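# Rest cable runway end on landing board's blue band

## Task

Put the far end of the cable runway down on the landing board so it sits between the board's two lugs and its tip lies on the blue band; the board itself must be supported across its whole width by both trestles, sticking out only slightly past the trestle nearest its blue-band end.

## Robot and tools

Robots: four identical Kinova Gen3 arms, arm1 to arm4, each with seven joints, a right hand (index, middle, ring fingers plus a thumb, four hinges each, every hinge driven separately) and a wrist camera. Two fixed room cameras exist: cam_high and cam_low. Wrist cameras are arm1_cam_wrist to arm4_cam_wrist.

Frame: one shared scene frame, origin on the floor, +z up, metres. Feet (base_link, each facing its own +x): arm1 at (-1.001, -0.478, 0.831), arm2 at (-0.301, 0.521, 0.796), arm3 at (0.621, -0.541, 0.831), arm4 at (1.219, 0.501, 0.841). arm1 and arm3 sit on the -y side facing roughly +y; arm2 and arm4 sit on the +y side facing roughly -y. Table tops beneath them are at z=0.750. Reach is about 1.05 m from the joint1 axis.

Joint meanings (all radians, absolute targets): joint1_rad swings the arm about its vertical foot axis, positive clockwise from above, 0 pointing along the foot's +x (range ±6.283). joint2_rad is the shoulder, 0 upright, positive leans forward (±2.249). joint3_rad twists the upper arm (±6.283). joint4_rad is the elbow, 0 straight (±2.579). joint5_rad twists the forearm (±6.283). joint6_rad is the wrist bend (±2.099). joint7_rad rolls the hand, positive counter-clockwise viewed from behind (±6.283). Done tolerance is 0.01 rad.

Hand numbers: each of the sixteen keys (hand_index_mcp ... hand_thumb_ipl) is an absolute goal from -1 to +1, mapped linearly between the hinge's two stops; moving toward -1 curls a finger toward the palm, swings _abd away from the thumb, and swings the thumb round in front of the palm. Straight values: _mcp +0.75, _abd 0.00, _pip +0.58, _dip +0.70; thumb cmc +0.71, axl +0.68, mcp +0.23, ipl +0.17. Two settings apply to all motors: hand_current_limit (-1 to 1, scaling 0 to 550 mA, starts +0.4) and hand_speed (-0.96 to 1, starts -0.6). Omitted keys keep their goals, so a grip persists; resending the measured position loosens it. Special restriction for arm1: its middle_pip goal cannot pass +90.5 degrees; asking for more is treated as +90.5 and hand_goal_middle_pip will show that value.

Tools:
- move: optional keys arm1..arm4, each an object with "joints" (dictionary of joint name to absolute target, any subset) and optional "min_time_s" (0.1 to 8 s, a lower bound on that arm's motion duration). Unnamed arms keep their old commands. Optional "cameras": list of camera names or ["all"]; [] for none; omitted gives none when an action is sent, all when not. A move with no action returns full state plus images and the scene number. Unknown keys make the call invalid; out-of-range numbers get it refused, and a refusal cancels later motion calls in that reply. An action never lasts beyond 15 s.
- wait: "seconds" 0 to 10, plus optional "cameras"; commands nothing new.
- zoom_image: "camera" plus "region" [x0, y0, x1, y1] in pixels from the top-left, at most 504 by 504, only for cameras in the latest images.
- finished_scene: "scene" (the current number); irreversible; the task must hold afterwards without robot help.

Reading results: a "move" line reports each commanded arm as done or its worst status. joint_status per joint: done, off_target (stopped away from target, may still push), time_out (target abandoned, holding), not_followed (a collision check withheld targets; may retry later). on_its_own notes uncommanded behaviour. Arms marked "as last shown" were not commanded and repeat old values. joint_positions includes hand values on the -1..1 scale; Joint velocities in rad/s; joint torques (positive toward larger angle); Flange force in the tool's axes (noisy, may say no reading). hand_state gives one word per motor: moving, goal, blocked, overload. Current lines in mA, positive pushing toward -1. Images may lag the state slightly.

Hazards: the arm keeps pushing after contact and can press hard; joints may report done while pressed short. Exceeding torque (104.5 N m joints 1-4, 51.3 N m joints 5-7) or drifting more than 5 degrees from the planned path triggers a 10 s torque-fault stop. A hand motor at 495 mA or more for 5 s shuts down for 10 s. Motors heat when holding loads or stretched poses; MOTOR HOT warns, and at 75 °C the arm sinks in an over-temperature stop. Never squeeze another robot's fingers or press two robots together; the built-in separation check can be late and ignores fingers. Avoid dropping items, swinging wide paths into objects, knocking anything off the work area or floor, and hard impacts with fixed or heavy items. Loose objects may occasionally get a brief push. The scene keeps running while you deliberate, holding the last commands.

Each tool is called by a JSON object that holds its "op" and its "data".

## Session

{"op": "move", "data": {}}

Scene clock: 0.00 s.
Joint torques (N m): no reading
Flange force (N): no reading
Joint velocities: within noise
arm1.joint_positions: joint1_rad=-0.386 joint2_rad=-0.453 joint3_rad=-0.084 joint4_rad=+1.481 joint5_rad=-0.050 joint6_rad=+2.058 joint7_rad=+1.676 hand_index_mcp=+0.753 hand_index_abd=+0.000 hand_index_pip=+0.577 hand_index_dip=+0.696 hand_middle_mcp=+0.753 hand_middle_abd=+0.000 hand_middle_pip=+0.577 hand_middle_dip=+0.696 hand_ring_mcp=+0.753 hand_ring_abd=+0.000 hand_ring_pip=+0.577 hand_ring_dip=+0.696 hand_thumb_cmc=+0.714 hand_thumb_axl=+0.677 hand_thumb_mcp=+0.226 hand_thumb_ipl=+0.168 hand_current_limit=+0.400 hand_speed=-0.600
arm1.joint_status: not commanded
arm1.hand_state: goal,goal,goal,goal,goal,goal,goal,goal,goal,goal,goal,goal,goal,goal,goal,goal
arm1.index_mcp_current_ma: 0
arm1.index_abd_current_ma: 0
arm1.index_pip_current_ma: 0
arm1.index_dip_current_ma: 0
arm1.middle_mcp_current_ma: 0
arm1.middle_abd_current_ma: 0
arm1.middle_pip_current_ma: 0
arm1.middle_dip_current_ma: 0
arm1.ring_mcp_current_ma: 0
arm1.ring_abd_current_ma: 0
arm1.ring_pip_current_ma: 0
arm1.ring_dip_current_ma: 0
arm1.thumb_cmc_current_ma: 0
arm1.thumb_axl_current_ma: 0
arm1.thumb_mcp_current_ma: 0
arm1.thumb_ipl_current_ma: 0
arm1.hand_goal_index_mcp: 0.754
arm1.hand_goal_index_abd: 0.000
arm1.hand_goal_index_pip: 0.576
arm1.hand_goal_index_dip: 0.696
arm1.hand_goal_middle_mcp: 0.754
arm1.hand_goal_middle_abd: 0.000
arm1.hand_goal_middle_pip: 0.576
arm1.hand_goal_middle_dip: 0.696
arm1.hand_goal_ring_mcp: 0.754
arm1.hand_goal_ring_abd: 0.000
arm1.hand_goal_ring_pip: 0.576
arm1.hand_goal_ring_dip: 0.696
arm1.hand_goal_thumb_cmc: 0.714
arm1.hand_goal_thumb_axl: 0.678
arm1.hand_goal_thumb_mcp: 0.226
arm1.hand_goal_thumb_ipl: 0.168
arm1.hand: x=-1.1176 y=-0.3983 z=+1.3565 quat_wxyz=(+0.013, -0.849, +0.527, +0.022) (m; scene frame)
arm2.joint_positions: joint1_rad=+0.397 joint2_rad=-0.402 joint3_rad=-0.106 joint4_rad=+1.460 joint5_rad=-0.005 joint6_rad=+2.069 joint7_rad=+1.882 hand_index_mcp=+0.753 hand_index_abd=+0.000 hand_index_pip=+0.577 hand_index_dip=+0.696 hand_middle_mcp=+0.753 hand_middle_abd=+0.000 hand_middle_pip=+0.577 hand_middle_dip=+0.696 hand_ring_mcp=+0.753 hand_ring_abd=+0.000 hand_ring_pip=+0.577 hand_ring_dip=+0.696 hand_thumb_cmc=+0.714 hand_thumb_axl=+0.677 hand_thumb_mcp=+0.226 hand_thumb_ipl=+0.168 hand_current_limit=+0.400 hand_speed=-0.600
arm2.joint_status: not commanded
arm2.hand_state: goal,goal,goal,goal,goal,goal,goal,goal,goal,goal,goal,goal,goal,goal,goal,goal
arm2.index_mcp_current_ma: 0
arm2.index_abd_current_ma: 0
arm2.index_pip_current_ma: 0
arm2.index_dip_current_ma: 0
arm2.middle_mcp_current_ma: 0
arm2.middle_abd_current_ma: 0
arm2.middle_pip_current_ma: 0
arm2.middle_dip_current_ma: 0
arm2.ring_mcp_current_ma: 0
arm2.ring_abd_current_ma: 0
arm2.ring_pip_current_ma: 0
arm2.ring_dip_current_ma: 0
arm2.thumb_cmc_current_ma: 0
arm2.thumb_axl_current_ma: 0
arm2.thumb_mcp_current_ma: 0
arm2.thumb_ipl_current_ma: 0
arm2.hand_goal_index_mcp: 0.754
arm2.hand_goal_index_abd: 0.000
arm2.hand_goal_index_pip: 0.576
arm2.hand_goal_index_dip: 0.696
arm2.hand_goal_middle_mcp: 0.754
arm2.hand_goal_middle_abd: 0.000
arm2.hand_goal_middle_pip: 0.576
arm2.hand_goal_middle_dip: 0.696
arm2.hand_goal_ring_mcp: 0.754
arm2.hand_goal_ring_abd: 0.000
arm2.hand_goal_ring_pip: 0.576
arm2.hand_goal_ring_dip: 0.696
arm2.hand_goal_thumb_cmc: 0.714
arm2.hand_goal_thumb_axl: 0.678
arm2.hand_goal_thumb_mcp: 0.226
arm2.hand_goal_thumb_ipl: 0.168
arm2.hand: x=-0.2697 y=+0.3905 z=+1.3175 quat_wxyz=(-0.019, +0.742, +0.670, -0.018) (m; scene frame)
arm3.joint_positions: joint1_rad=+0.097 joint2_rad=-0.383 joint3_rad=-0.117 joint4_rad=+1.446 joint5_rad=-0.068 joint6_rad=+1.982 joint7_rad=+1.613 hand_index_mcp=+0.753 hand_index_abd=+0.000 hand_index_pip=+0.577 hand_index_dip=+0.696 hand_middle_mcp=+0.753 hand_middle_abd=+0.000 hand_middle_pip=+0.577 hand_middle_dip=+0.696 hand_ring_mcp=+0.753 hand_ring_abd=+0.000 hand_ring_pip=+0.577 hand_ring_dip=+0.696 hand_thumb_cmc=+0.714 hand_thumb_axl=+0.677 hand_thumb_mcp=+0.226 hand_thumb_ipl=+0.168 hand_current_limit=+0.400 hand_speed=-0.600
arm3.joint_status: not commanded
arm3.hand_state: goal,goal,goal,goal,goal,goal,goal,goal,goal,goal,goal,goal,goal,goal,goal,goal
arm3.index_mcp_current_ma: 0
arm3.index_abd_current_ma: 0
arm3.index_pip_current_ma: 0
arm3.index_dip_current_ma: 0
arm3.middle_mcp_current_ma: 0
arm3.middle_abd_current_ma: 0
arm3.middle_pip_current_ma: 0
arm3.middle_dip_current_ma: 0
arm3.ring_mcp_current_ma: 0
arm3.ring_abd_current_ma: 0
arm3.ring_pip_current_ma: 0
arm3.ring_dip_current_ma: 0
arm3.thumb_cmc_current_ma: 0
arm3.thumb_axl_current_ma: 0
arm3.thumb_mcp_current_ma: 0
arm3.thumb_ipl_current_ma: 0
arm3.hand_goal_index_mcp: 0.754
arm3.hand_goal_index_abd: 0.000
arm3.hand_goal_index_pip: 0.576
arm3.hand_goal_index_dip: 0.696
arm3.hand_goal_middle_mcp: 0.754
arm3.hand_goal_middle_abd: 0.000
arm3.hand_goal_middle_pip: 0.576
arm3.hand_goal_middle_dip: 0.696
arm3.hand_goal_ring_mcp: 0.754
arm3.hand_goal_ring_abd: 0.000
arm3.hand_goal_ring_pip: 0.576
arm3.hand_goal_ring_dip: 0.696
arm3.hand_goal_thumb_cmc: 0.714
arm3.hand_goal_thumb_axl: 0.678
arm3.hand_goal_thumb_mcp: 0.226
arm3.hand_goal_thumb_ipl: 0.168
arm3.hand: x=+0.4939 y=-0.3967 z=+1.3593 quat_wxyz=(+0.021, -0.802, +0.596, +0.036) (m; scene frame)
arm4.joint_positions: joint1_rad=+0.439 joint2_rad=-0.494 joint3_rad=-0.034 joint4_rad=+1.413 joint5_rad=-0.067 joint6_rad=+2.069 joint7_rad=+1.828 hand_index_mcp=+0.753 hand_index_abd=+0.000 hand_index_pip=+0.577 hand_index_dip=+0.696 hand_middle_mcp=+0.753 hand_middle_abd=+0.000 hand_middle_pip=+0.577 hand_middle_dip=+0.696 hand_ring_mcp=+0.753 hand_ring_abd=+0.000 hand_ring_pip=+0.577 hand_ring_dip=+0.696 hand_thumb_cmc=+0.714 hand_thumb_axl=+0.677 hand_thumb_mcp=+0.226 hand_thumb_ipl=+0.168 hand_current_limit=+0.400 hand_speed=-0.600
arm4.joint_status: not commanded
arm4.hand_state: goal,goal,goal,goal,goal,goal,goal,goal,goal,goal,goal,goal,goal,goal,goal,goal
arm4.index_mcp_current_ma: 0
arm4.index_abd_current_ma: 0
arm4.index_pip_current_ma: 0
arm4.index_dip_current_ma: 0
arm4.middle_mcp_current_ma: 0
arm4.middle_abd_current_ma: 0
arm4.middle_pip_current_ma: 0
arm4.middle_dip_current_ma: 0
arm4.ring_mcp_current_ma: 0
arm4.ring_abd_current_ma: 0
arm4.ring_pip_current_ma: 0
arm4.ring_dip_current_ma: 0
arm4.thumb_cmc_current_ma: 0
arm4.thumb_axl_current_ma: 0
arm4.thumb_mcp_current_ma: 0
arm4.thumb_ipl_current_ma: 0
arm4.hand_goal_index_mcp: 0.754
arm4.hand_goal_index_abd: 0.000
arm4.hand_goal_index_pip: 0.576
arm4.hand_goal_index_dip: 0.696
arm4.hand_goal_middle_mcp: 0.754
arm4.hand_goal_middle_abd: 0.000
arm4.hand_goal_middle_pip: 0.576
arm4.hand_goal_middle_dip: 0.696
arm4.hand_goal_ring_mcp: 0.754
arm4.hand_goal_ring_abd: 0.000
arm4.hand_goal_ring_pip: 0.576
arm4.hand_goal_ring_dip: 0.696
arm4.hand_goal_thumb_cmc: 0.714
arm4.hand_goal_thumb_axl: 0.678
arm4.hand_goal_thumb_mcp: 0.226
arm4.hand_goal_thumb_ipl: 0.168
arm4.hand: x=+1.2833 y=+0.3871 z=+1.3916 quat_wxyz=(+0.049, +0.697, +0.713, -0.060) (m; scene frame)
pictures: arm1_cam_wrist, arm2_cam_wrist, arm3_cam_wrist, arm4_cam_wrist, cam_high, cam_low

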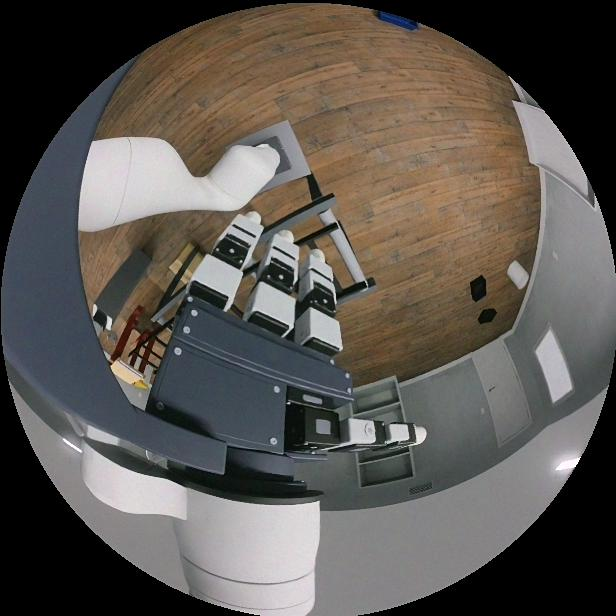

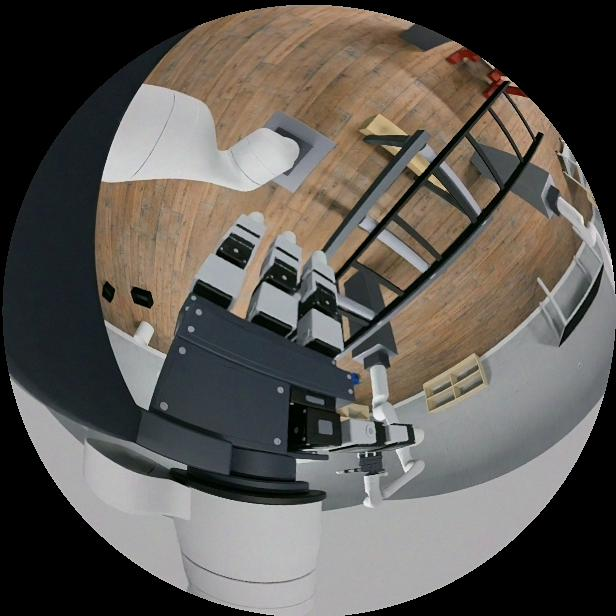

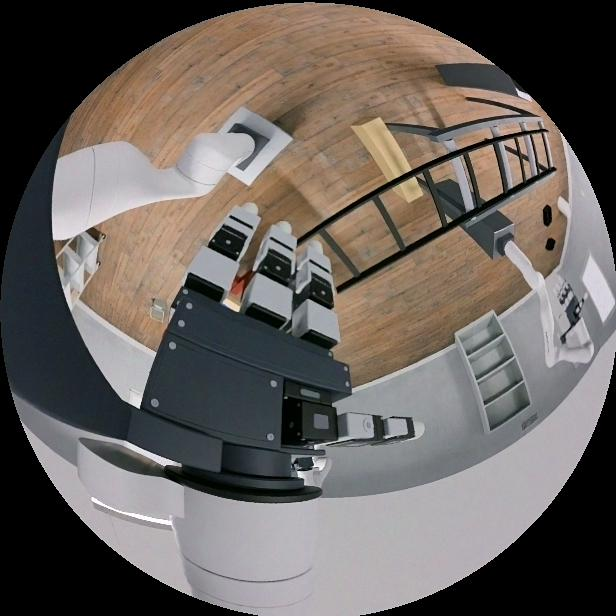

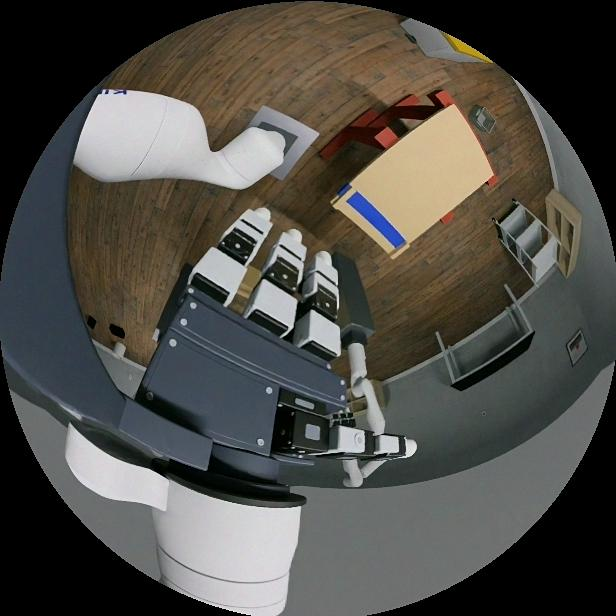

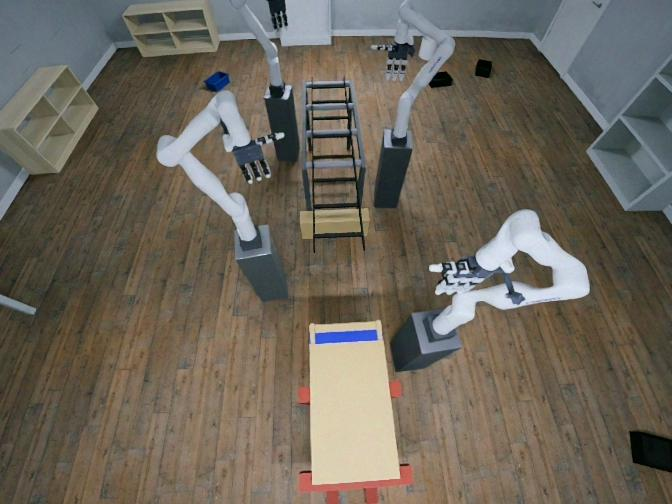

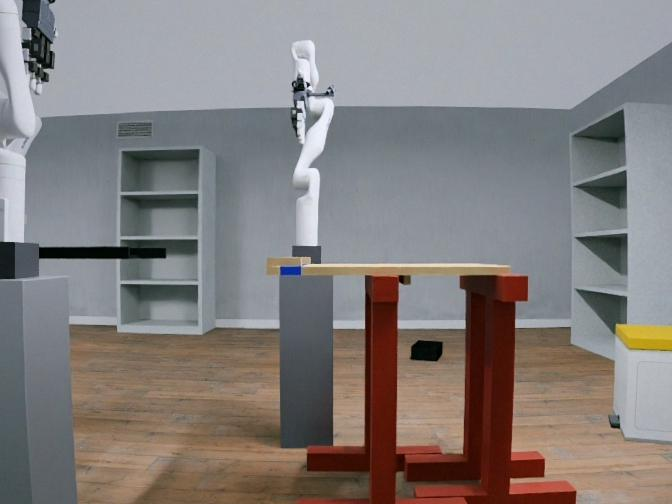

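{"op": "zoom_image", "data": {"camera": "cam_high", "region": [220, 60, 460, 280]}}

{"op": "zoom_image", "data": {"camera": "cam_high", "region": [240, 280, 480, 504]}}

{"op": "zoom_image", "data": {"camera": "cam_low", "region": [0, 180, 336, 400]}}

{"op": "zoom_image", "data": {"camera": "cam_low", "region": [240, 220, 576, 420]}}

{"op": "zoom_image", "data": {"camera": "arm2_cam_wrist", "region": [300, 60, 616, 420]}}

{"op": "zoom_image", "data": {"camera": "arm3_cam_wrist", "region": [280, 60, 596, 320]}}

{"op": "zoom_image", "data": {"camera": "arm4_cam_wrist", "region": [300, 60, 560, 320]}}

Scaled by 2.100 from the camera's 672x504 image, which has a finer 960x720 frame.

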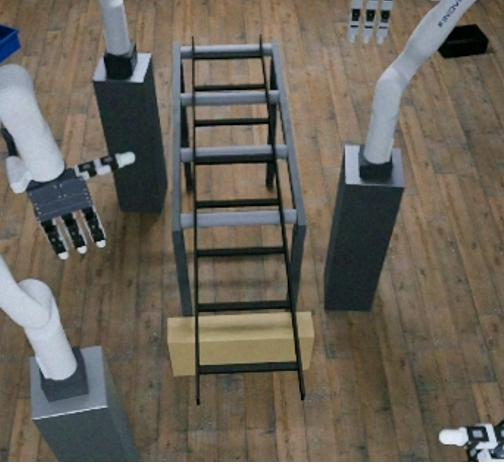

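Scaled by 2.100 from the camera's 672x504 image, which has a finer 960x720 frame.

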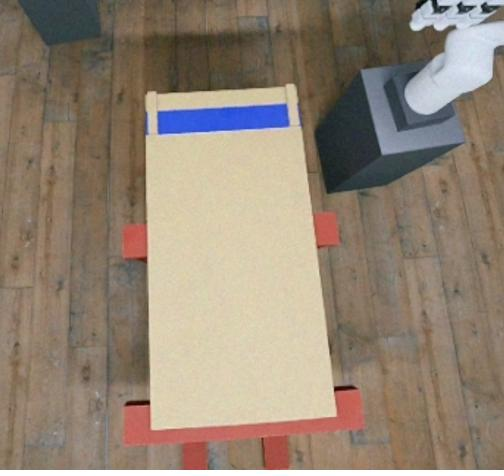

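Scaled by 1.500 from the camera's 672x504 image, which has a finer 960x720 frame.

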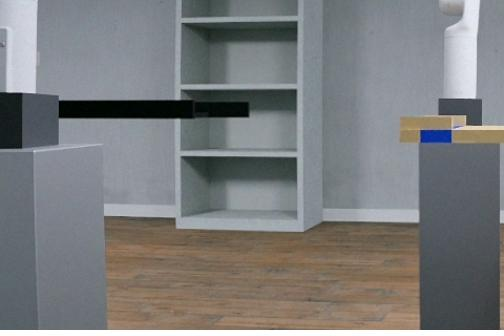

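Scaled by 1.500 from the camera's 672x504 image, which has a finer 960x720 frame.

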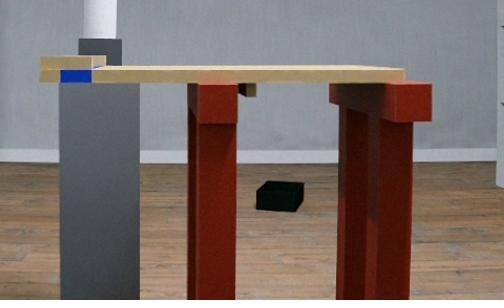

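Scaled by 1.400 from the camera's 616x616 image, which has a finer 880x880 frame.

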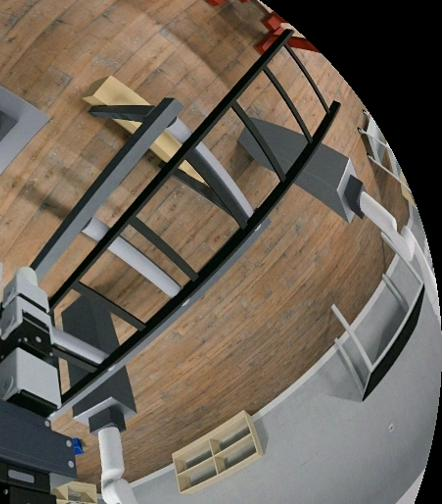

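Scaled by 1.595 from the camera's 616x616 image, which has a finer 880x880 frame.

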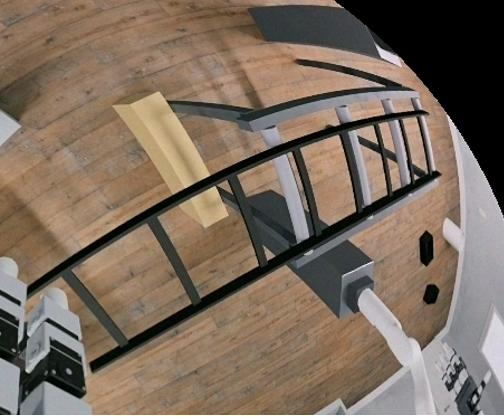

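Scaled by 1.938 from the camera's 616x616 image, which has a finer 880x880 frame.

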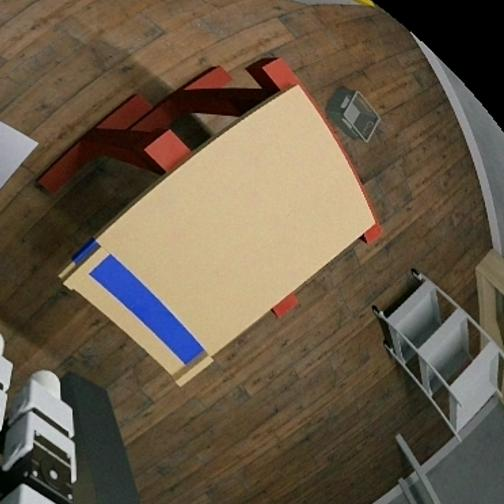

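{"op": "zoom_image", "data": {"camera": "cam_high", "region": [250, 60, 330, 120]}}

{"op": "zoom_image", "data": {"camera": "cam_high", "region": [360, 100, 440, 160]}}

{"op": "zoom_image", "data": {"camera": "cam_high", "region": [220, 200, 300, 260]}}

{"op": "zoom_image", "data": {"camera": "cam_high", "region": [380, 290, 480, 365]}}

{"op": "zoom_image", "data": {"camera": "cam_high", "region": [290, 310, 410, 400]}}

{"op": "zoom_image", "data": {"camera": "cam_high", "region": [290, 400, 420, 504]}}

{"op": "zoom_image", "data": {"camera": "cam_high", "region": [290, 70, 380, 160]}}

{"op": "zoom_image", "data": {"camera": "cam_high", "region": [290, 150, 390, 255]}}

Scaled by 6.300 from the camera's 672x504 image, which has a finer 960x720 frame.

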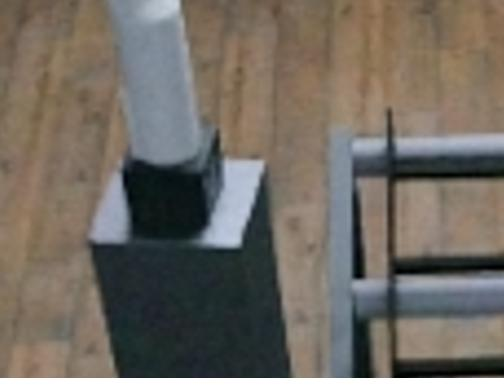

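Scaled by 6.300 from the camera's 672x504 image, which has a finer 960x720 frame.

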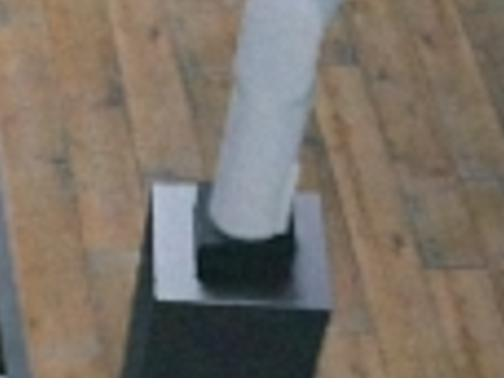

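Scaled by 6.300 from the camera's 672x504 image, which has a finer 960x720 frame.

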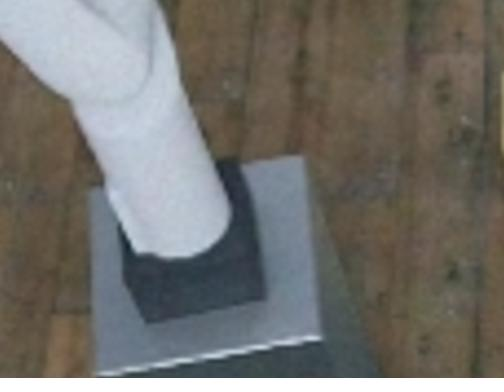

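Scaled by 5.040 from the camera's 672x504 image, which has a finer 960x720 frame.

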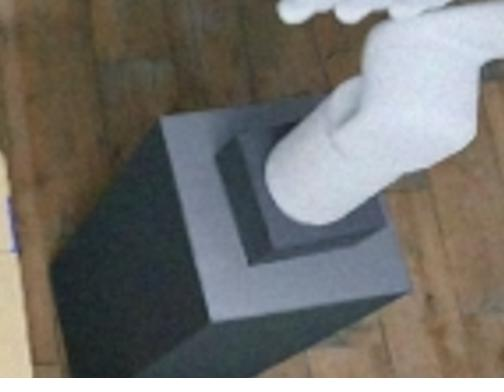

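Scaled by 4.200 from the camera's 672x504 image, which has a finer 960x720 frame.

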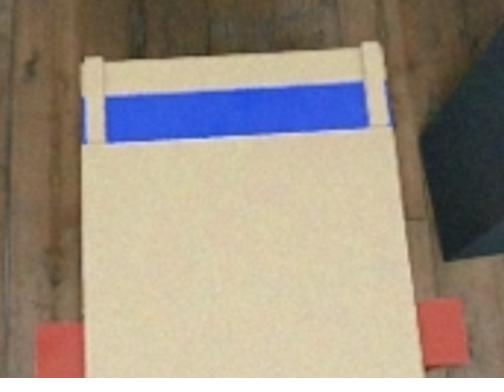

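Scaled by 3.877 from the camera's 672x504 image, which has a finer 960x720 frame.

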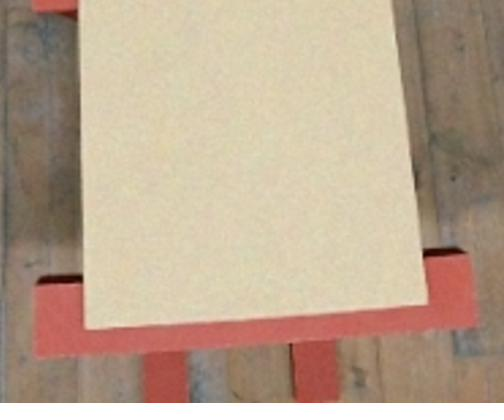

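Scaled by 5.600 from the camera's 672x504 image, which has a finer 960x720 frame.

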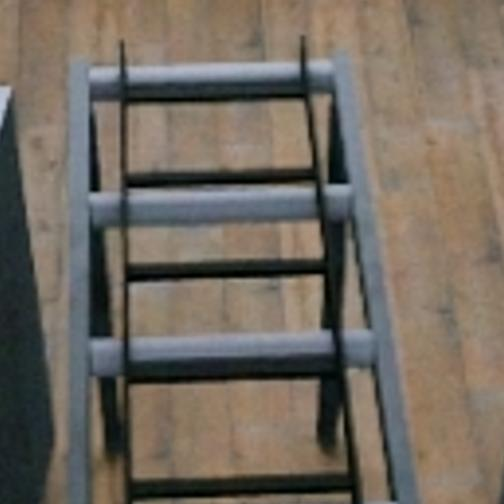

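Scaled by 4.800 from the camera's 672x504 image, which has a finer 960x720 frame.

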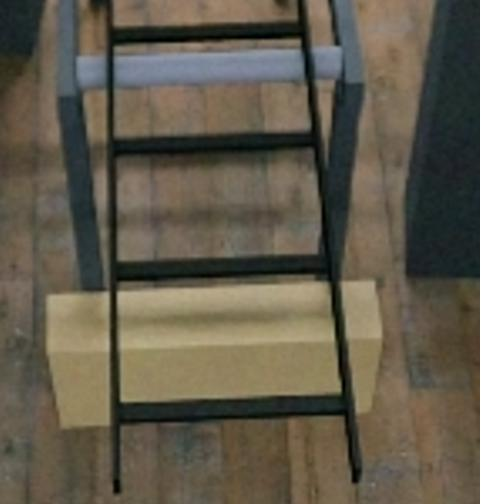

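{"op": "zoom_image", "data": {"camera": "cam_low", "region": [260, 230, 360, 305]}}

{"op": "zoom_image", "data": {"camera": "cam_low", "region": [0, 210, 180, 330]}}

{"op": "zoom_image", "data": {"camera": "cam_low", "region": [250, 250, 400, 350]}}

{"op": "zoom_image", "data": {"camera": "cam_low", "region": [400, 250, 550, 350]}}

{"op": "zoom_image", "data": {"camera": "cam_low", "region": [250, 400, 400, 504]}}

{"op": "zoom_image", "data": {"camera": "cam_low", "region": [0, 380, 150, 504]}}

Scaled by 5.040 from the camera's 672x504 image, which has a finer 960x720 frame.

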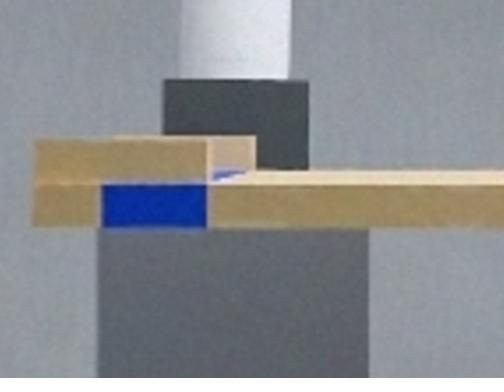

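Scaled by 2.800 from the camera's 672x504 image, which has a finer 960x720 frame.

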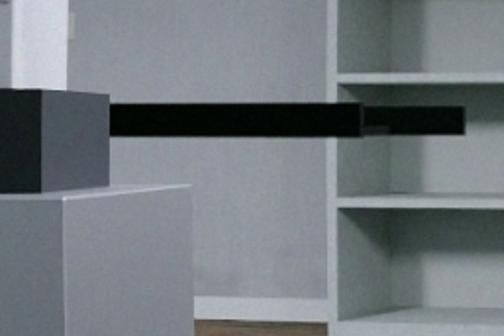

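Scaled by 3.360 from the camera's 672x504 image, which has a finer 960x720 frame.

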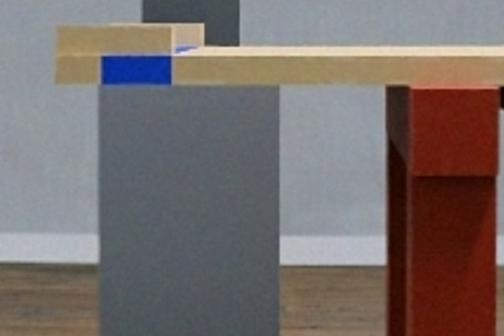

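Scaled by 3.360 from the camera's 672x504 image, which has a finer 960x720 frame.

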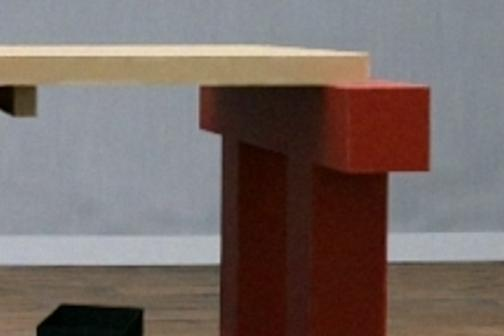

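Scaled by 3.360 from the camera's 672x504 image, which has a finer 960x720 frame.

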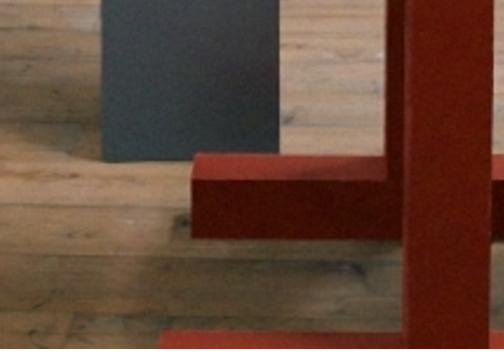

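Scaled by 3.360 from the camera's 672x504 image, which has a finer 960x720 frame.

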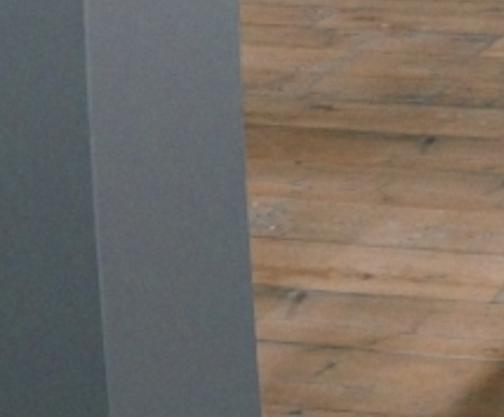

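{"op": "move", "data": {"arm3": {"joints": {"joint1_rad": -0.2988, "joint2_rad": 0.6971, "joint3_rad": 0, "joint4_rad": 1.2292, "joint5_rad": 0, "joint6_rad": 1.2026, "joint7_rad": -2.0778}, "min_time_s": 5}, "arm4": {"joints": {"joint1_rad": 0.3304, "joint2_rad": 0.5899, "joint3_rad": 0, "joint4_rad": 1.5625, "joint5_rad": 0, "joint6_rad": 0.9892, "joint7_rad": 1.764, "hand_thumb_cmc": 1.0}, "min_time_s": 5}, "cameras": ["all"]}}

Scene clock: 21.67 s.
Joint torques (N m): arm1=[-0.47 0.67 -0.24 -5.76 -0.15 0.06 -0.1] | arm2=[-0.73 -1.97 -0.77 -7.93 -0.24 -0.09 -0.25] | arm3=[-0.66 -19.02 -1.35 -9.78 -0.35 0.18 -0.44] | arm4=[-0.06 -18.05 0.64 -6.26 -0.02 0.04 -0.02]
Flange force (N): arm1=[-2.3 -1.5 -6.0] | arm2=[-2.4 -5.6 -0.4] | arm3=[-10.4 7.4 1.8] | arm4=[-2.9 -1.5 -0.6]
move: arm3 done; arm4 done
Joint velocities: within noise
arm1, arm2: as last shown
arm1.joint_positions: joint1_rad=-0.386 joint2_rad=-0.453 joint3_rad=-0.084 joint4_rad=+1.481 joint5_rad=-0.050 joint6_rad=+2.058 joint7_rad=+1.676 hand_index_mcp=+0.753 hand_index_abd=+0.000 hand_index_pip=+0.577 hand_index_dip=+0.696 hand_middle_mcp=+0.753 hand_middle_abd=+0.000 hand_middle_pip=+0.577 hand_middle_dip=+0.696 hand_ring_mcp=+0.753 hand_ring_abd=+0.000 hand_ring_pip=+0.577 hand_ring_dip=+0.696 hand_thumb_cmc=+0.714 hand_thumb_axl=+0.677 hand_thumb_mcp=+0.224 hand_thumb_ipl=+0.168 hand_current_limit=+0.400 hand_speed=-0.600
arm2.joint_positions: joint1_rad=+0.397 joint2_rad=-0.402 joint3_rad=-0.106 joint4_rad=+1.460 joint5_rad=-0.005 joint6_rad=+2.069 joint7_rad=+1.882 hand_index_mcp=+0.753 hand_index_abd=+0.000 hand_index_pip=+0.577 hand_index_dip=+0.696 hand_middle_mcp=+0.753 hand_middle_abd=+0.000 hand_middle_pip=+0.577 hand_middle_dip=+0.696 hand_ring_mcp=+0.753 hand_ring_abd=+0.000 hand_ring_pip=+0.577 hand_ring_dip=+0.696 hand_thumb_cmc=+0.714 hand_thumb_axl=+0.677 hand_thumb_mcp=+0.224 hand_thumb_ipl=+0.168 hand_current_limit=+0.400 hand_speed=-0.600
arm2.thumb_mcp_current_ma: -1
arm3.joint_positions: joint1_rad=-0.299 joint2_rad=+0.697 joint3_rad=+0.000 joint4_rad=+1.229 joint5_rad=+0.000 joint6_rad=+1.203 joint7_rad=-2.078 hand_index_mcp=+0.753 hand_index_abd=+0.000 hand_index_pip=+0.577 hand_index_dip=+0.696 hand_middle_mcp=+0.753 hand_middle_abd=+0.000 hand_middle_pip=+0.577 hand_middle_dip=+0.696 hand_ring_mcp=+0.753 hand_ring_abd=+0.000 hand_ring_pip=+0.577 hand_ring_dip=+0.696 hand_thumb_cmc=+0.714 hand_thumb_axl=+0.677 hand_thumb_mcp=+0.224 hand_thumb_ipl=+0.168 hand_current_limit=+0.400 hand_speed=-0.600
arm3.joint_status: all done
arm3.hand_state: goal,goal,goal,goal,goal,goal,goal,goal,goal,goal,goal,goal,goal,goal,goal,goal
arm3.index_mcp_current_ma: -2
arm3.index_abd_current_ma: 0
arm3.index_pip_current_ma: 2
arm3.index_dip_current_ma: 0
arm3.middle_mcp_current_ma: -2
arm3.middle_abd_current_ma: 0
arm3.middle_pip_current_ma: 2
arm3.middle_dip_current_ma: 0
arm3.ring_mcp_current_ma: -2
arm3.ring_abd_current_ma: 0
arm3.ring_pip_current_ma: 2
arm3.ring_dip_current_ma: 0
arm3.thumb_cmc_current_ma: 1
arm3.thumb_axl_current_ma: -2
arm3.thumb_mcp_current_ma: -8
arm3.thumb_ipl_current_ma: -1
arm3.hand_goal_index_mcp: 0.754
arm3.hand_goal_index_abd: 0.000
arm3.hand_goal_index_pip: 0.576
arm3.hand_goal_index_dip: 0.696
arm3.hand_goal_middle_mcp: 0.754
arm3.hand_goal_middle_abd: 0.000
arm3.hand_goal_middle_pip: 0.576
arm3.hand_goal_middle_dip: 0.696
arm3.hand_goal_ring_mcp: 0.754
arm3.hand_goal_ring_abd: 0.000
arm3.hand_goal_ring_pip: 0.576
arm3.hand_goal_ring_dip: 0.696
arm3.hand_goal_thumb_cmc: 0.714
arm3.hand_goal_thumb_axl: 0.678
arm3.hand_goal_thumb_mcp: 0.226
arm3.hand_goal_thumb_ipl: 0.168
arm3.hand: x=+0.4505 y=-0.0520 z=+1.0203 quat_wxyz=(+0.000, +0.707, +0.707, +0.000) (m; scene frame)
arm4.joint_positions: joint1_rad=+0.330 joint2_rad=+0.590 joint3_rad=+0.000 joint4_rad=+1.563 joint5_rad=+0.000 joint6_rad=+0.989 joint7_rad=+1.764 hand_index_mcp=+0.753 hand_index_abd=+0.000 hand_index_pip=+0.577 hand_index_dip=+0.696 hand_middle_mcp=+0.753 hand_middle_abd=+0.000 hand_middle_pip=+0.577 hand_middle_dip=+0.696 hand_ring_mcp=+0.753 hand_ring_abd=+0.000 hand_ring_pip=+0.577 hand_ring_dip=+0.696 hand_thumb_cmc=+0.998 hand_thumb_axl=+0.677 hand_thumb_mcp=+0.223 hand_thumb_ipl=+0.168 hand_current_limit=+0.400 hand_speed=-0.600
arm4.joint_status: all done
arm4.hand_state: goal,goal,goal,goal,goal,goal,goal,goal,goal,goal,goal,goal,goal,goal,goal,goal
arm4.index_mcp_current_ma: -2
arm4.index_abd_current_ma: 0
arm4.index_pip_current_ma: 2
arm4.index_dip_current_ma: 0
arm4.middle_mcp_current_ma: -2
arm4.middle_abd_current_ma: 0
arm4.middle_pip_current_ma: 2
arm4.middle_dip_current_ma: 0
arm4.ring_mcp_current_ma: -2
arm4.ring_abd_current_ma: 0
arm4.ring_pip_current_ma: 2
arm4.ring_dip_current_ma: 0
arm4.thumb_cmc_current_ma: -6
arm4.thumb_axl_current_ma: -2
arm4.thumb_mcp_current_ma: -9
arm4.thumb_ipl_current_ma: -1
arm4.hand_goal_index_mcp: 0.754
arm4.hand_goal_index_abd: 0.000
arm4.hand_goal_index_pip: 0.576
arm4.hand_goal_index_dip: 0.696
arm4.hand_goal_middle_mcp: 0.754
arm4.hand_goal_middle_abd: 0.000
arm4.hand_goal_middle_pip: 0.576
arm4.hand_goal_middle_dip: 0.696
arm4.hand_goal_ring_mcp: 0.754
arm4.hand_goal_ring_abd: 0.000
arm4.hand_goal_ring_pip: 0.576
arm4.hand_goal_ring_dip: 0.696
arm4.hand_goal_thumb_cmc: 1.000
arm4.hand_goal_thumb_axl: 0.678
arm4.hand_goal_thumb_mcp: 0.226
arm4.hand_goal_thumb_ipl: 0.168
arm4.hand: x=+1.1858 y=-0.0045 z=+1.0002 quat_wxyz=(-0.006, +0.707, +0.707, -0.004) (m; scene frame)
pictures: arm1_cam_wrist, arm2_cam_wrist, arm3_cam_wrist, arm4_cam_wrist, cam_high, cam_low

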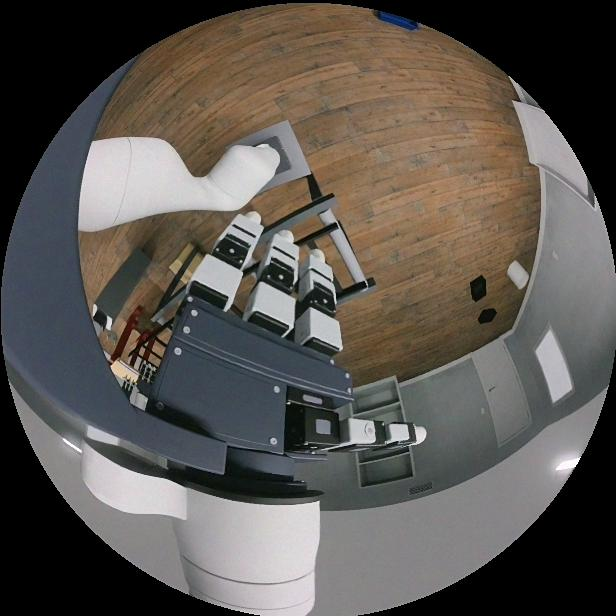

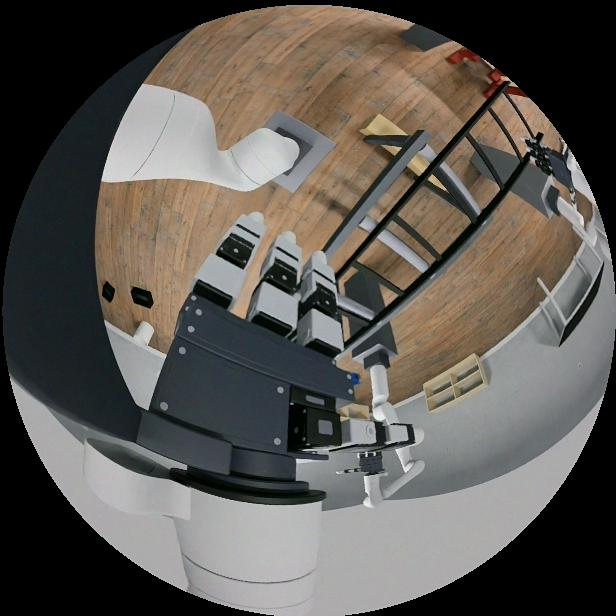

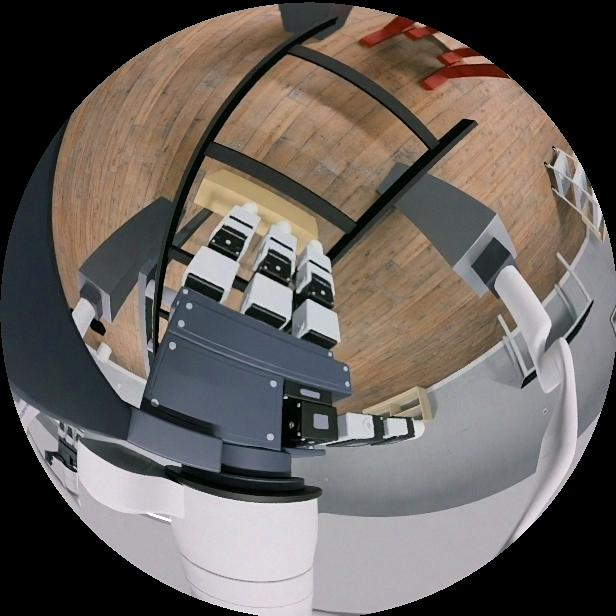

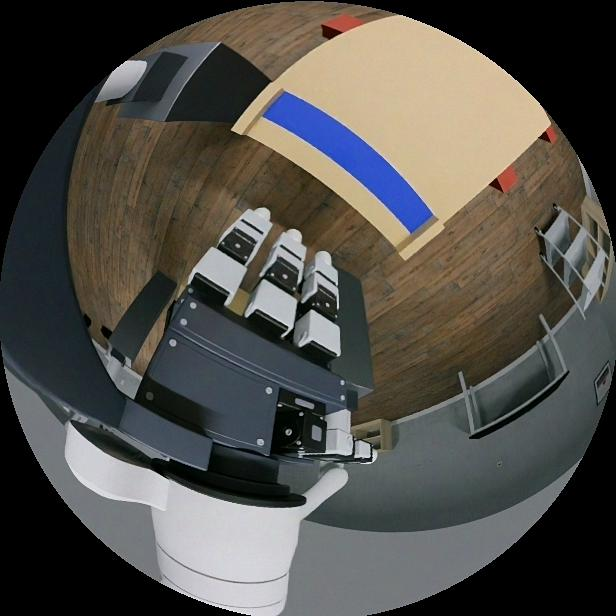

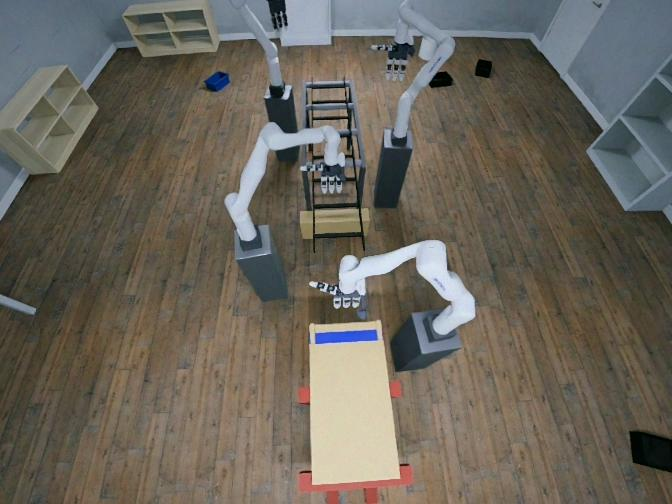

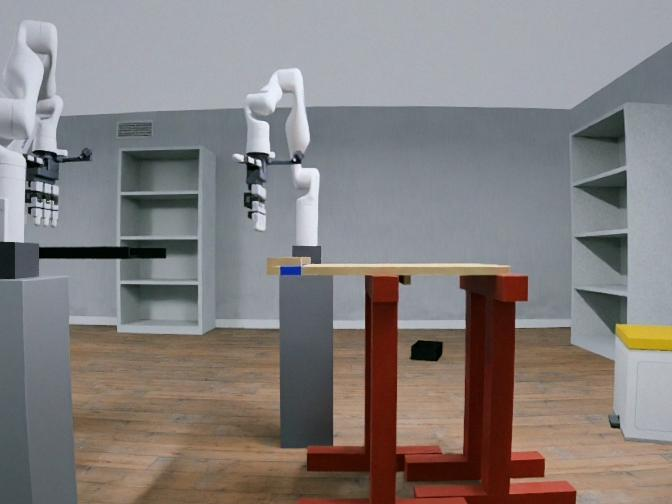

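{"op": "zoom_image", "data": {"camera": "cam_high", "region": [290, 140, 390, 255]}}

{"op": "zoom_image", "data": {"camera": "cam_high", "region": [300, 260, 400, 360]}}

{"op": "zoom_image", "data": {"camera": "arm3_cam_wrist", "region": [120, 140, 400, 400]}}

{"op": "zoom_image", "data": {"camera": "cam_low", "region": [0, 140, 200, 290]}}

Scaled by 4.383 from the camera's 672x504 image, which has a finer 960x720 frame.

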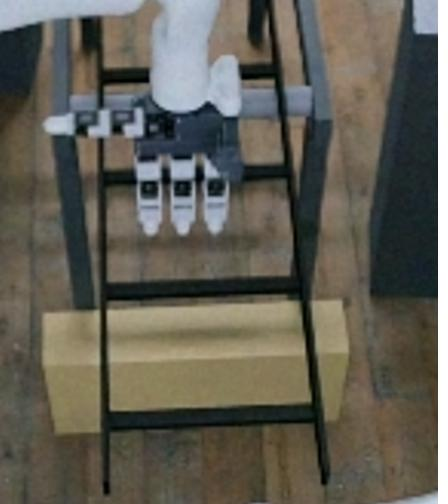

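Scaled by 5.040 from the camera's 672x504 image, which has a finer 960x720 frame.

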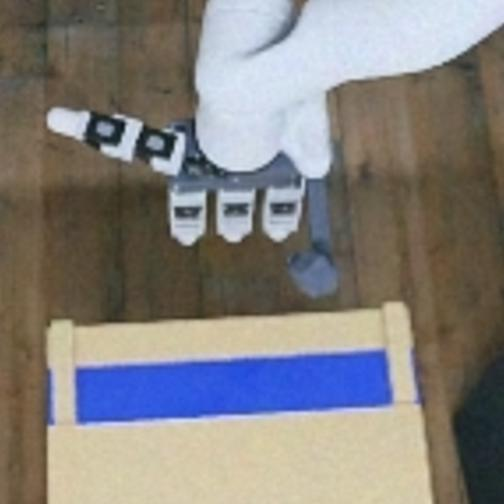

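Scaled by 1.800 from the camera's 616x616 image, which has a finer 880x880 frame.

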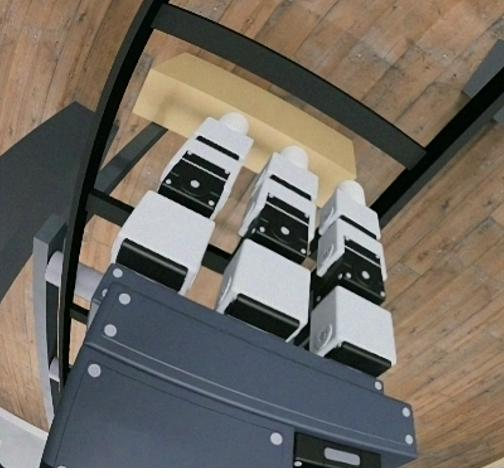

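Scaled by 2.520 from the camera's 672x504 image, which has a finer 960x720 frame.

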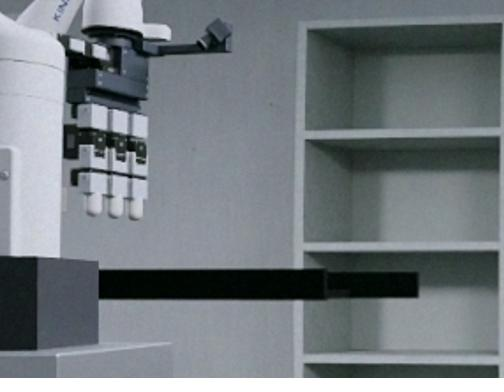

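{"op": "move", "data": {"arm3": {"joints": {"joint1_rad": -0.2976, "joint2_rad": 0.9785, "joint4_rad": 1.3970, "joint6_rad": 0.7534, "joint7_rad": -2.0766, "hand_current_limit": 0.75}, "min_time_s": 3}, "arm4": {"joints": {"joint1_rad": 0.3211, "joint2_rad": 1.1536, "joint4_rad": 1.6223, "joint6_rad": 0.3657, "joint7_rad": 1.7547}, "min_time_s": 3.5}, "cameras": ["arm3_cam_wrist", "arm4_cam_wrist", "cam_high", "cam_low"]}}

Scene clock: 28.13 s.
Joint torques (N m): arm1=[-0.43 0.63 -0.25 -5.73 -0.16 0.07 -0.07] | arm2=[-0.74 -1.96 -0.78 -7.93 -0.27 -0.12 -0.27] | arm3=[-0.69 -20.43 -1.2 -7.77 -0.37 0.16 -0.41] | arm4=[-0.05 -20.92 0.79 -2.1 -0.1 0.02 -0.04]
Flange force (N): arm1=[-2.4 -1.5 -6.1] | arm2=[-2.3 -5.7 -0.5] | arm3=[-9.8 6.8 -3.0] | arm4=[-3.1 -1.8 1.2]
move: arm3 done; arm4 done
Joint velocities: within noise
arm1, arm2: as last shown
arm3.joint_positions: joint1_rad=-0.298 joint2_rad=+0.979 joint3_rad=+0.000 joint4_rad=+1.397 joint5_rad=+0.000 joint6_rad=+0.753 joint7_rad=-2.077 hand_index_mcp=+0.753 hand_index_abd=+0.000 hand_index_pip=+0.577 hand_index_dip=+0.696 hand_middle_mcp=+0.753 hand_middle_abd=+0.000 hand_middle_pip=+0.577 hand_middle_dip=+0.696 hand_ring_mcp=+0.753 hand_ring_abd=+0.000 hand_ring_pip=+0.577 hand_ring_dip=+0.696 hand_thumb_cmc=+0.714 hand_thumb_axl=+0.677 hand_thumb_mcp=+0.224 hand_thumb_ipl=+0.168 hand_current_limit=+0.750 hand_speed=-0.600
arm3.joint_status: all done
arm3.hand_state: goal,goal,goal,goal,goal,goal,goal,goal,goal,goal,goal,goal,goal,goal,goal,goal
arm3.index_mcp_current_ma: -2
arm3.index_abd_current_ma: 0
arm3.index_pip_current_ma: 2
arm3.index_dip_current_ma: 0
arm3.middle_mcp_current_ma: -2
arm3.middle_abd_current_ma: 0
arm3.middle_pip_current_ma: 2
arm3.middle_dip_current_ma: 0
arm3.ring_mcp_current_ma: -2
arm3.ring_abd_current_ma: 0
arm3.ring_pip_current_ma: 2
arm3.ring_dip_current_ma: 0
arm3.thumb_cmc_current_ma: 1
arm3.thumb_axl_current_ma: -2
arm3.thumb_mcp_current_ma: -8
arm3.thumb_ipl_current_ma: -1
arm3.hand_goal_index_mcp: 0.754
arm3.hand_goal_index_abd: 0.000
arm3.hand_goal_index_pip: 0.576
arm3.hand_goal_index_dip: 0.696
arm3.hand_goal_middle_mcp: 0.754
arm3.hand_goal_middle_abd: 0.000
arm3.hand_goal_middle_pip: 0.576
arm3.hand_goal_middle_dip: 0.696
arm3.hand_goal_ring_mcp: 0.754
arm3.hand_goal_ring_abd: 0.000
arm3.hand_goal_ring_pip: 0.576
arm3.hand_goal_ring_dip: 0.696
arm3.hand_goal_thumb_cmc: 0.714
arm3.hand_goal_thumb_axl: 0.678
arm3.hand_goal_thumb_mcp: 0.226
arm3.hand_goal_thumb_ipl: 0.168
arm3.hand: x=+0.4513 y=-0.0520 z=+0.8154 quat_wxyz=(+0.000, +0.707, +0.707, +0.000) (m; scene frame)
arm4.joint_positions: joint1_rad=+0.321 joint2_rad=+1.154 joint3_rad=+0.000 joint4_rad=+1.622 joint5_rad=+0.000 joint6_rad=+0.366 joint7_rad=+1.755 hand_index_mcp=+0.753 hand_index_abd=+0.000 hand_index_pip=+0.577 hand_index_dip=+0.696 hand_middle_mcp=+0.753 hand_middle_abd=+0.000 hand_middle_pip=+0.577 hand_middle_dip=+0.696 hand_ring_mcp=+0.753 hand_ring_abd=+0.000 hand_ring_pip=+0.577 hand_ring_dip=+0.696 hand_thumb_cmc=+0.998 hand_thumb_axl=+0.677 hand_thumb_mcp=+0.223 hand_thumb_ipl=+0.168 hand_current_limit=+0.400 hand_speed=-0.600
arm4.joint_status: all done
arm4.hand_state: goal,goal,goal,goal,goal,goal,goal,goal,goal,goal,goal,goal,goal,goal,goal,goal
arm4.index_mcp_current_ma: -2
arm4.index_abd_current_ma: 0
arm4.index_pip_current_ma: 2
arm4.index_dip_current_ma: 0
arm4.middle_mcp_current_ma: -2
arm4.middle_abd_current_ma: 0
arm4.middle_pip_current_ma: 2
arm4.middle_dip_current_ma: 0
arm4.ring_mcp_current_ma: -2
arm4.ring_abd_current_ma: 0
arm4.ring_pip_current_ma: 2
arm4.ring_dip_current_ma: 0
arm4.thumb_cmc_current_ma: -6
arm4.thumb_axl_current_ma: -2
arm4.thumb_mcp_current_ma: -9
arm4.thumb_ipl_current_ma: -1
arm4.hand_goal_index_mcp: 0.754
arm4.hand_goal_index_abd: 0.000
arm4.hand_goal_index_pip: 0.576
arm4.hand_goal_index_dip: 0.696
arm4.hand_goal_middle_mcp: 0.754
arm4.hand_goal_middle_abd: 0.000
arm4.hand_goal_middle_pip: 0.576
arm4.hand_goal_middle_dip: 0.696
arm4.hand_goal_ring_mcp: 0.754
arm4.hand_goal_ring_abd: 0.000
arm4.hand_goal_ring_pip: 0.576
arm4.hand_goal_ring_dip: 0.696
arm4.hand_goal_thumb_cmc: 1.000
arm4.hand_goal_thumb_axl: 0.678
arm4.hand_goal_thumb_mcp: 0.226
arm4.hand_goal_thumb_ipl: 0.168
arm4.hand: x=+1.1860 y=-0.0049 z=+0.7001 quat_wxyz=(-0.006, +0.707, +0.707, -0.004) (m; scene frame)
pictures: arm3_cam_wrist, arm4_cam_wrist, cam_high, cam_low

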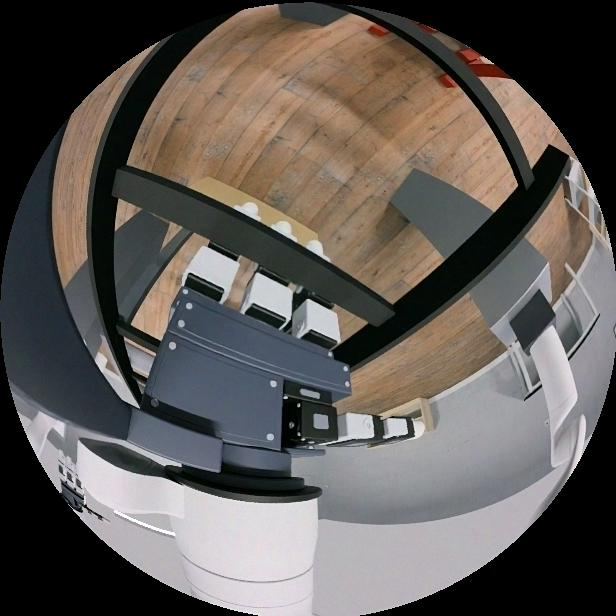

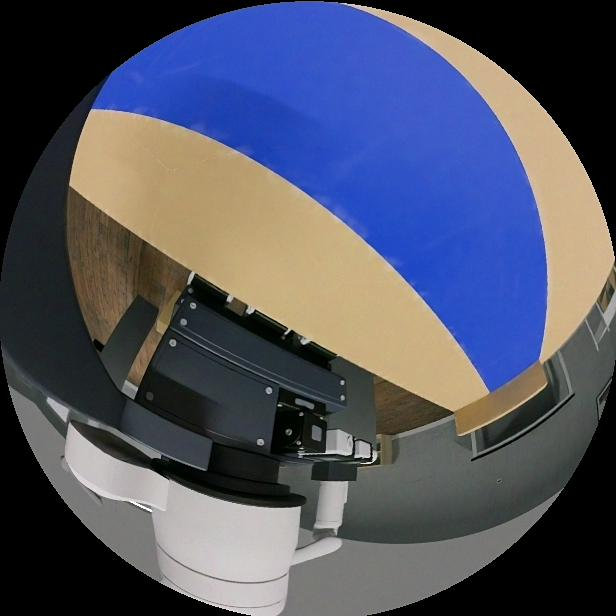

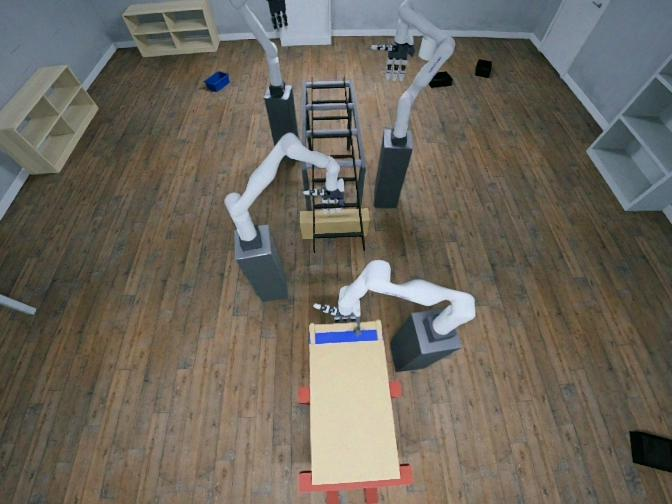

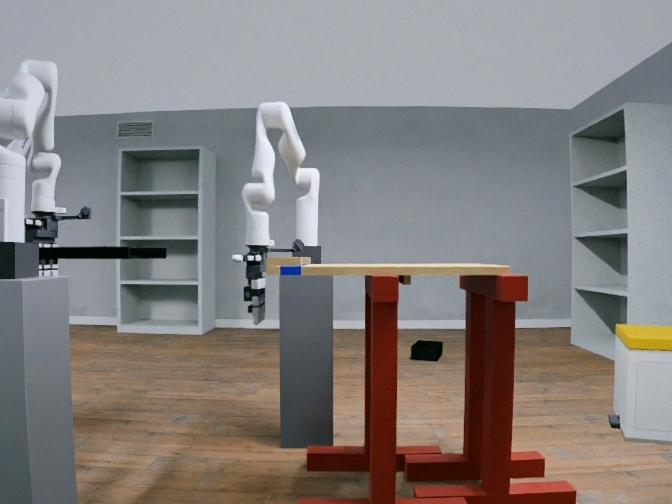

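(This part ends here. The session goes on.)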